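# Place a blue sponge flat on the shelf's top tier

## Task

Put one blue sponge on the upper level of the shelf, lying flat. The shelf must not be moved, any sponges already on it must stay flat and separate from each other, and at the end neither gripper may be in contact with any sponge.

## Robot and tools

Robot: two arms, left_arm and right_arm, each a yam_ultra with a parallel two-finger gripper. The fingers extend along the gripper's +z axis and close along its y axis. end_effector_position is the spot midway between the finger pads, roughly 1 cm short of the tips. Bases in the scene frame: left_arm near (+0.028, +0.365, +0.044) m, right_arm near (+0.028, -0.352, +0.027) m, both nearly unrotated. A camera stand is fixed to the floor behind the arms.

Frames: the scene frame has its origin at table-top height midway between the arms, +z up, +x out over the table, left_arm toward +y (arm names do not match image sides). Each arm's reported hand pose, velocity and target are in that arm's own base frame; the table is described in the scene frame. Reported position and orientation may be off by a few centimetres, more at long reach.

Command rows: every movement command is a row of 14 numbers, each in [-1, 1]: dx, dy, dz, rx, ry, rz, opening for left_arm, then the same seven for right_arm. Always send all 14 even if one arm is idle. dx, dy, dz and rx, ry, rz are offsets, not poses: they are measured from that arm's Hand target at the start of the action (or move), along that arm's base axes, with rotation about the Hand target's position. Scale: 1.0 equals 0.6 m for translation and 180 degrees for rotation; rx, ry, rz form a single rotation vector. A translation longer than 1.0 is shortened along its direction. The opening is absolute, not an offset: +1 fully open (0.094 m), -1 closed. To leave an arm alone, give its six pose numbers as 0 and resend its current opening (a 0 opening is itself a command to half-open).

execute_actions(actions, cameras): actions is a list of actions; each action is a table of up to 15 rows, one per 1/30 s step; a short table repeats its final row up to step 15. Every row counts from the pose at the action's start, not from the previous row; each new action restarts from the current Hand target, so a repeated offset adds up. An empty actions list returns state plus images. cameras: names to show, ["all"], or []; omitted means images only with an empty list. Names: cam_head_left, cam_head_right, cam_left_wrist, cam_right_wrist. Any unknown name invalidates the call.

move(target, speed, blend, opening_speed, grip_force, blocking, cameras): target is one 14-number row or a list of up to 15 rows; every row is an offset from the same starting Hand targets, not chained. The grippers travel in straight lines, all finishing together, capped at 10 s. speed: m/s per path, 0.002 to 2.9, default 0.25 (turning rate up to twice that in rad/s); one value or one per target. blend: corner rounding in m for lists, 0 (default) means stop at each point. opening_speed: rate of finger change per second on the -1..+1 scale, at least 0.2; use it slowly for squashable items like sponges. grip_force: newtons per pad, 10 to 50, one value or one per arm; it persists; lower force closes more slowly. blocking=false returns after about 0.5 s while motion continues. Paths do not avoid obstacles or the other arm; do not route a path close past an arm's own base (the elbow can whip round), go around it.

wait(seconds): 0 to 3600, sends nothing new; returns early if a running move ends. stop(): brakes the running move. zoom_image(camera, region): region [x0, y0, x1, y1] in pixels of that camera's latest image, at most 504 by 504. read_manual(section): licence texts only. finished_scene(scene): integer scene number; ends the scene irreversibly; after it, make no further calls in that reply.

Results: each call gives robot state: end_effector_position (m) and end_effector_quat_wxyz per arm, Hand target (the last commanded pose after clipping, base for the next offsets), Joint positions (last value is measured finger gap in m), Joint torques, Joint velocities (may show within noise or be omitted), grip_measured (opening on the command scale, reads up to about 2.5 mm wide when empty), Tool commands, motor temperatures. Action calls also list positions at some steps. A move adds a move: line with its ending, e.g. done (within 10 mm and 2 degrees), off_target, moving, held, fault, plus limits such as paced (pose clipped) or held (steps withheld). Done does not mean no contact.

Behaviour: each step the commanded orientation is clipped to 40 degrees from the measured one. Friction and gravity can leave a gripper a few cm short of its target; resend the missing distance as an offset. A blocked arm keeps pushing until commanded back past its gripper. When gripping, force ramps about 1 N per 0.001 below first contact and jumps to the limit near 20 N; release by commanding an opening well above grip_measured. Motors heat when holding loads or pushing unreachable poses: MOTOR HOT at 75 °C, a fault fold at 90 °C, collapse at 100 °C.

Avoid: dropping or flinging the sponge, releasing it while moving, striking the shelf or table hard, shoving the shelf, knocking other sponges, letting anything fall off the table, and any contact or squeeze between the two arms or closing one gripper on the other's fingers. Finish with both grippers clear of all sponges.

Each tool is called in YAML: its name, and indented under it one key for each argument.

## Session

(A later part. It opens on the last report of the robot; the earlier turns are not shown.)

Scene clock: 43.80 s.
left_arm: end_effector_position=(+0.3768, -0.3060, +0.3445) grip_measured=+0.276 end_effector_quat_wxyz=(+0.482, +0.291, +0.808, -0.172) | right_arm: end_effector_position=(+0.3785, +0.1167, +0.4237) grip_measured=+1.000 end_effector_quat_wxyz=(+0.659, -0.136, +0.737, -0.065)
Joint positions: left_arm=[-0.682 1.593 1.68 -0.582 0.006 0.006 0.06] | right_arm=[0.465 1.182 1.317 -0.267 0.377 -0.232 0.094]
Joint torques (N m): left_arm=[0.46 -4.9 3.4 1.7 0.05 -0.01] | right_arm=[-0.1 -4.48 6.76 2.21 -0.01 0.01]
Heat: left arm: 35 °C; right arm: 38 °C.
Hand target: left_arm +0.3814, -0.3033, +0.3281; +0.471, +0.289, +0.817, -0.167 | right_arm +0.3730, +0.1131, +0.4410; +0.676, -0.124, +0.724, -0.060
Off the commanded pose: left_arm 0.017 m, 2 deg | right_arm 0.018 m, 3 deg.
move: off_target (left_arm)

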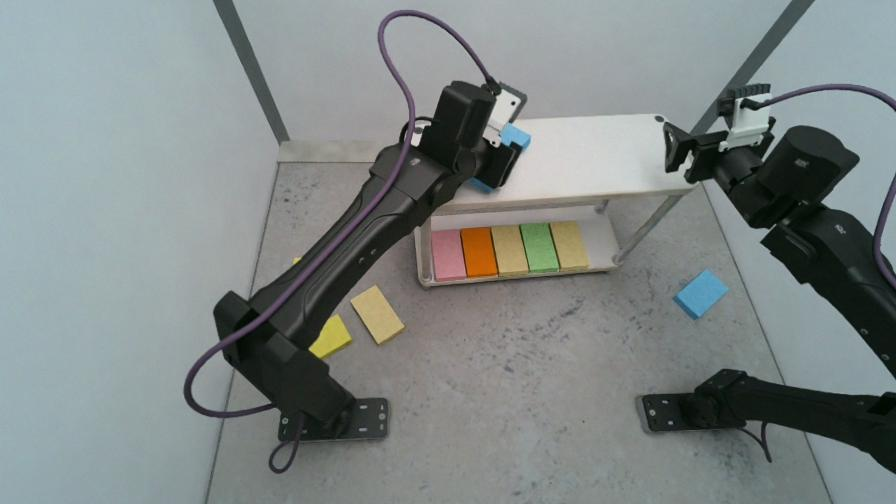

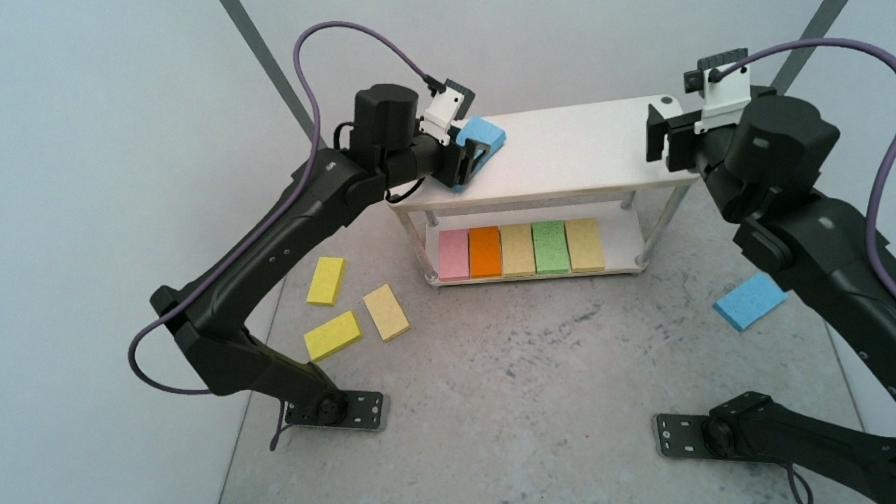

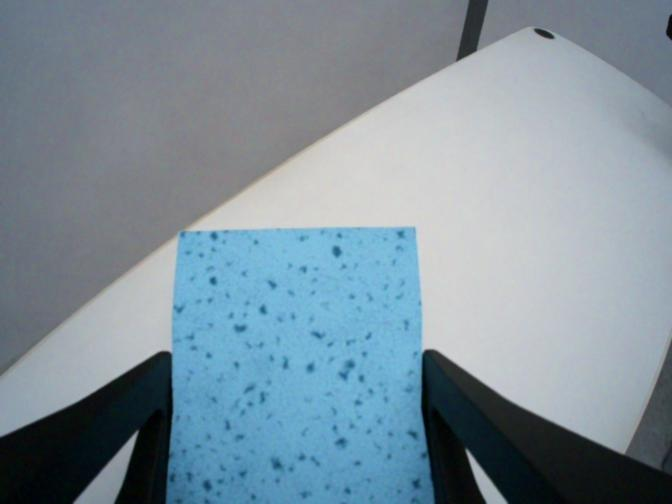

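move:
  target:
    - [0,0,0.01,0.0227,0.028,0,-0.2,0,0,0,0,0,0,1]
    - [0,0,0.01,0.0227,0.028,0,0.8,0,0,0,0,0,0,1]
  speed: 0.1
  opening_speed: 2
  cameras: ["cam_head_left","cam_head_right","cam_left_wrist"]

zoom_image:
  camera: "cam_head_right"
  region: [360, 60, 612, 230]

Scene clock: 47.07 s.
left_arm: end_effector_position=(+0.3827, -0.3094, +0.3277) grip_measured=+0.798 end_effector_quat_wxyz=(+0.429, +0.296, +0.839, -0.154) | right_arm: end_effector_position=(+0.3785, +0.1167, +0.4237) grip_measured=+1.000 end_effector_quat_wxyz=(+0.659, -0.136, +0.737, -0.065)
Joint positions: left_arm=[-0.682 1.702 1.843 -0.765 0 -0.005 0.084] | right_arm=[0.465 1.182 1.317 -0.267 0.377 -0.232 0.094]
Joint torques (N m): left_arm=[0.42 -5.9 8.58 1.09 0.03 0.02] | right_arm=[-0.1 -4.46 6.75 2.21 -0.01 0.01]
Heat: left arm: 36 °C; right arm: 38 °C.
Hand target: left_arm +0.3814, -0.3033, +0.3341; +0.424, +0.298, +0.842, -0.151 | right_arm +0.3730, +0.1131, +0.4410; +0.676, -0.124, +0.724, -0.060
Off the commanded pose: left_arm 0.009 m, 1 deg | right_arm 0.018 m, 3 deg.
move: done; target 2's new opening was sent with left_arm's hand 0.010 m and 3 deg from that target

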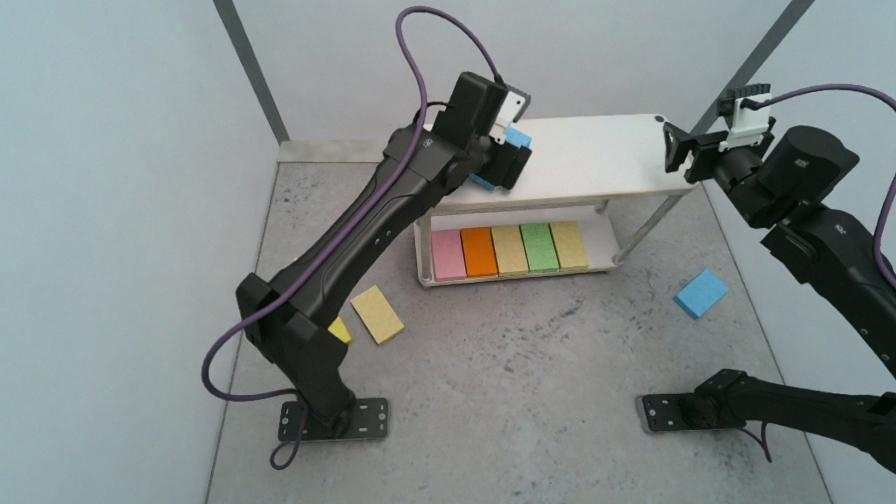

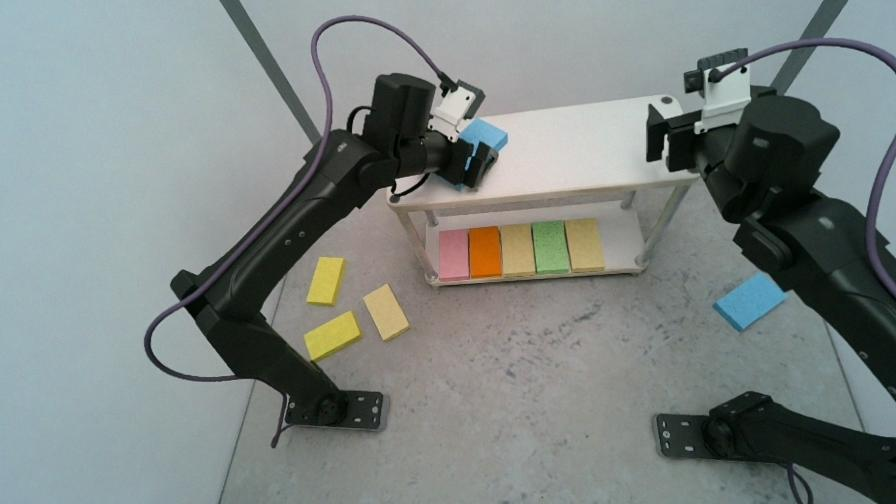

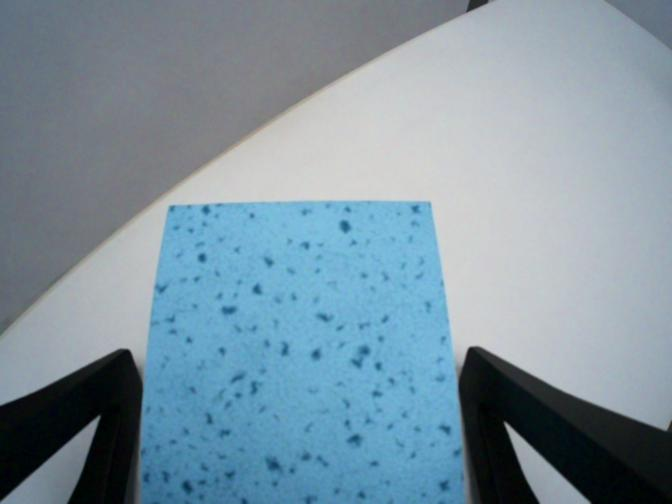

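Scaled by 2.000 from the camera's image (finer frame: 1280x720).

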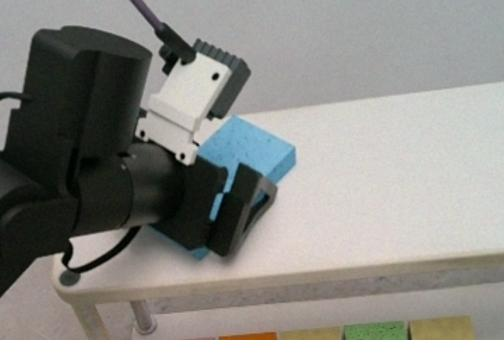

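move:
  target:
    - [-0.05,0.04,0.06,0,0,0,1,0,0,0,0,0,0,1]
    - [-0.2,0.16,0.2,0,0,0,1,0,0,0,0,0,0,1]
  speed: 0.25
  blend: 0.02
  cameras: ["cam_head_right"]

finished_scene:
  scene: 1

Scene clock: 49.63 s.
left_arm: end_effector_position=(+0.2660, -0.2146, +0.4464) grip_measured=+0.998 end_effector_quat_wxyz=(+0.420, +0.298, +0.844, -0.150) | right_arm: end_effector_position=(+0.3785, +0.1167, +0.4237) grip_measured=+1.000 end_effector_quat_wxyz=(+0.659, -0.136, +0.737, -0.065)
Joint positions: left_arm=[-0.682 1.53 2.309 -1.424 0 -0.003 0.094] | right_arm=[0.465 1.182 1.317 -0.267 0.377 -0.232 0.094]
Joint torques (N m): left_arm=[0.53 -2.51 6.64 1.2 0.04 0.03] | right_arm=[-0.1 -4.46 6.76 2.21 -0.01 0.01]
Heat: left arm: 36 °C; right arm: 38 °C.
Hand target: left_arm +0.2614, -0.2073, +0.4541; +0.424, +0.298, +0.842, -0.151 | right_arm +0.3730, +0.1131, +0.4410; +0.676, -0.124, +0.724, -0.060
Off the commanded pose: left_arm 0.012 m, 0 deg | right_arm 0.018 m, 3 deg.
move: off_target (left_arm)

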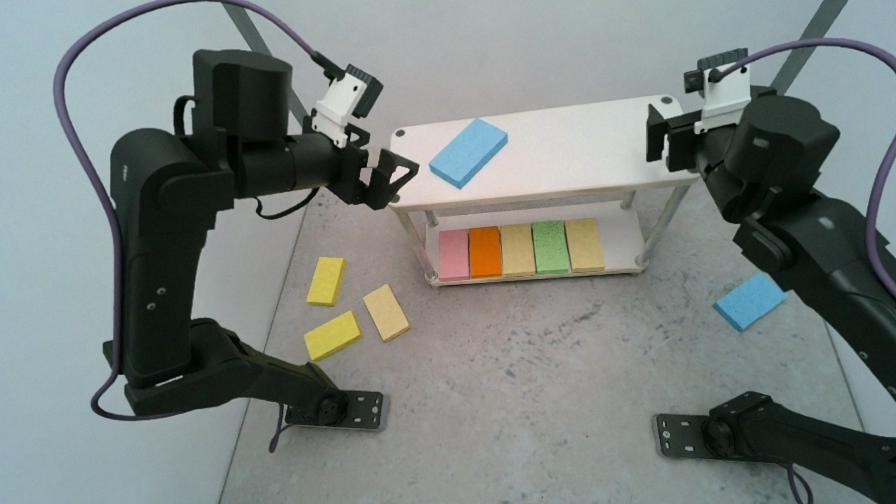

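The scene is finished: the task was done.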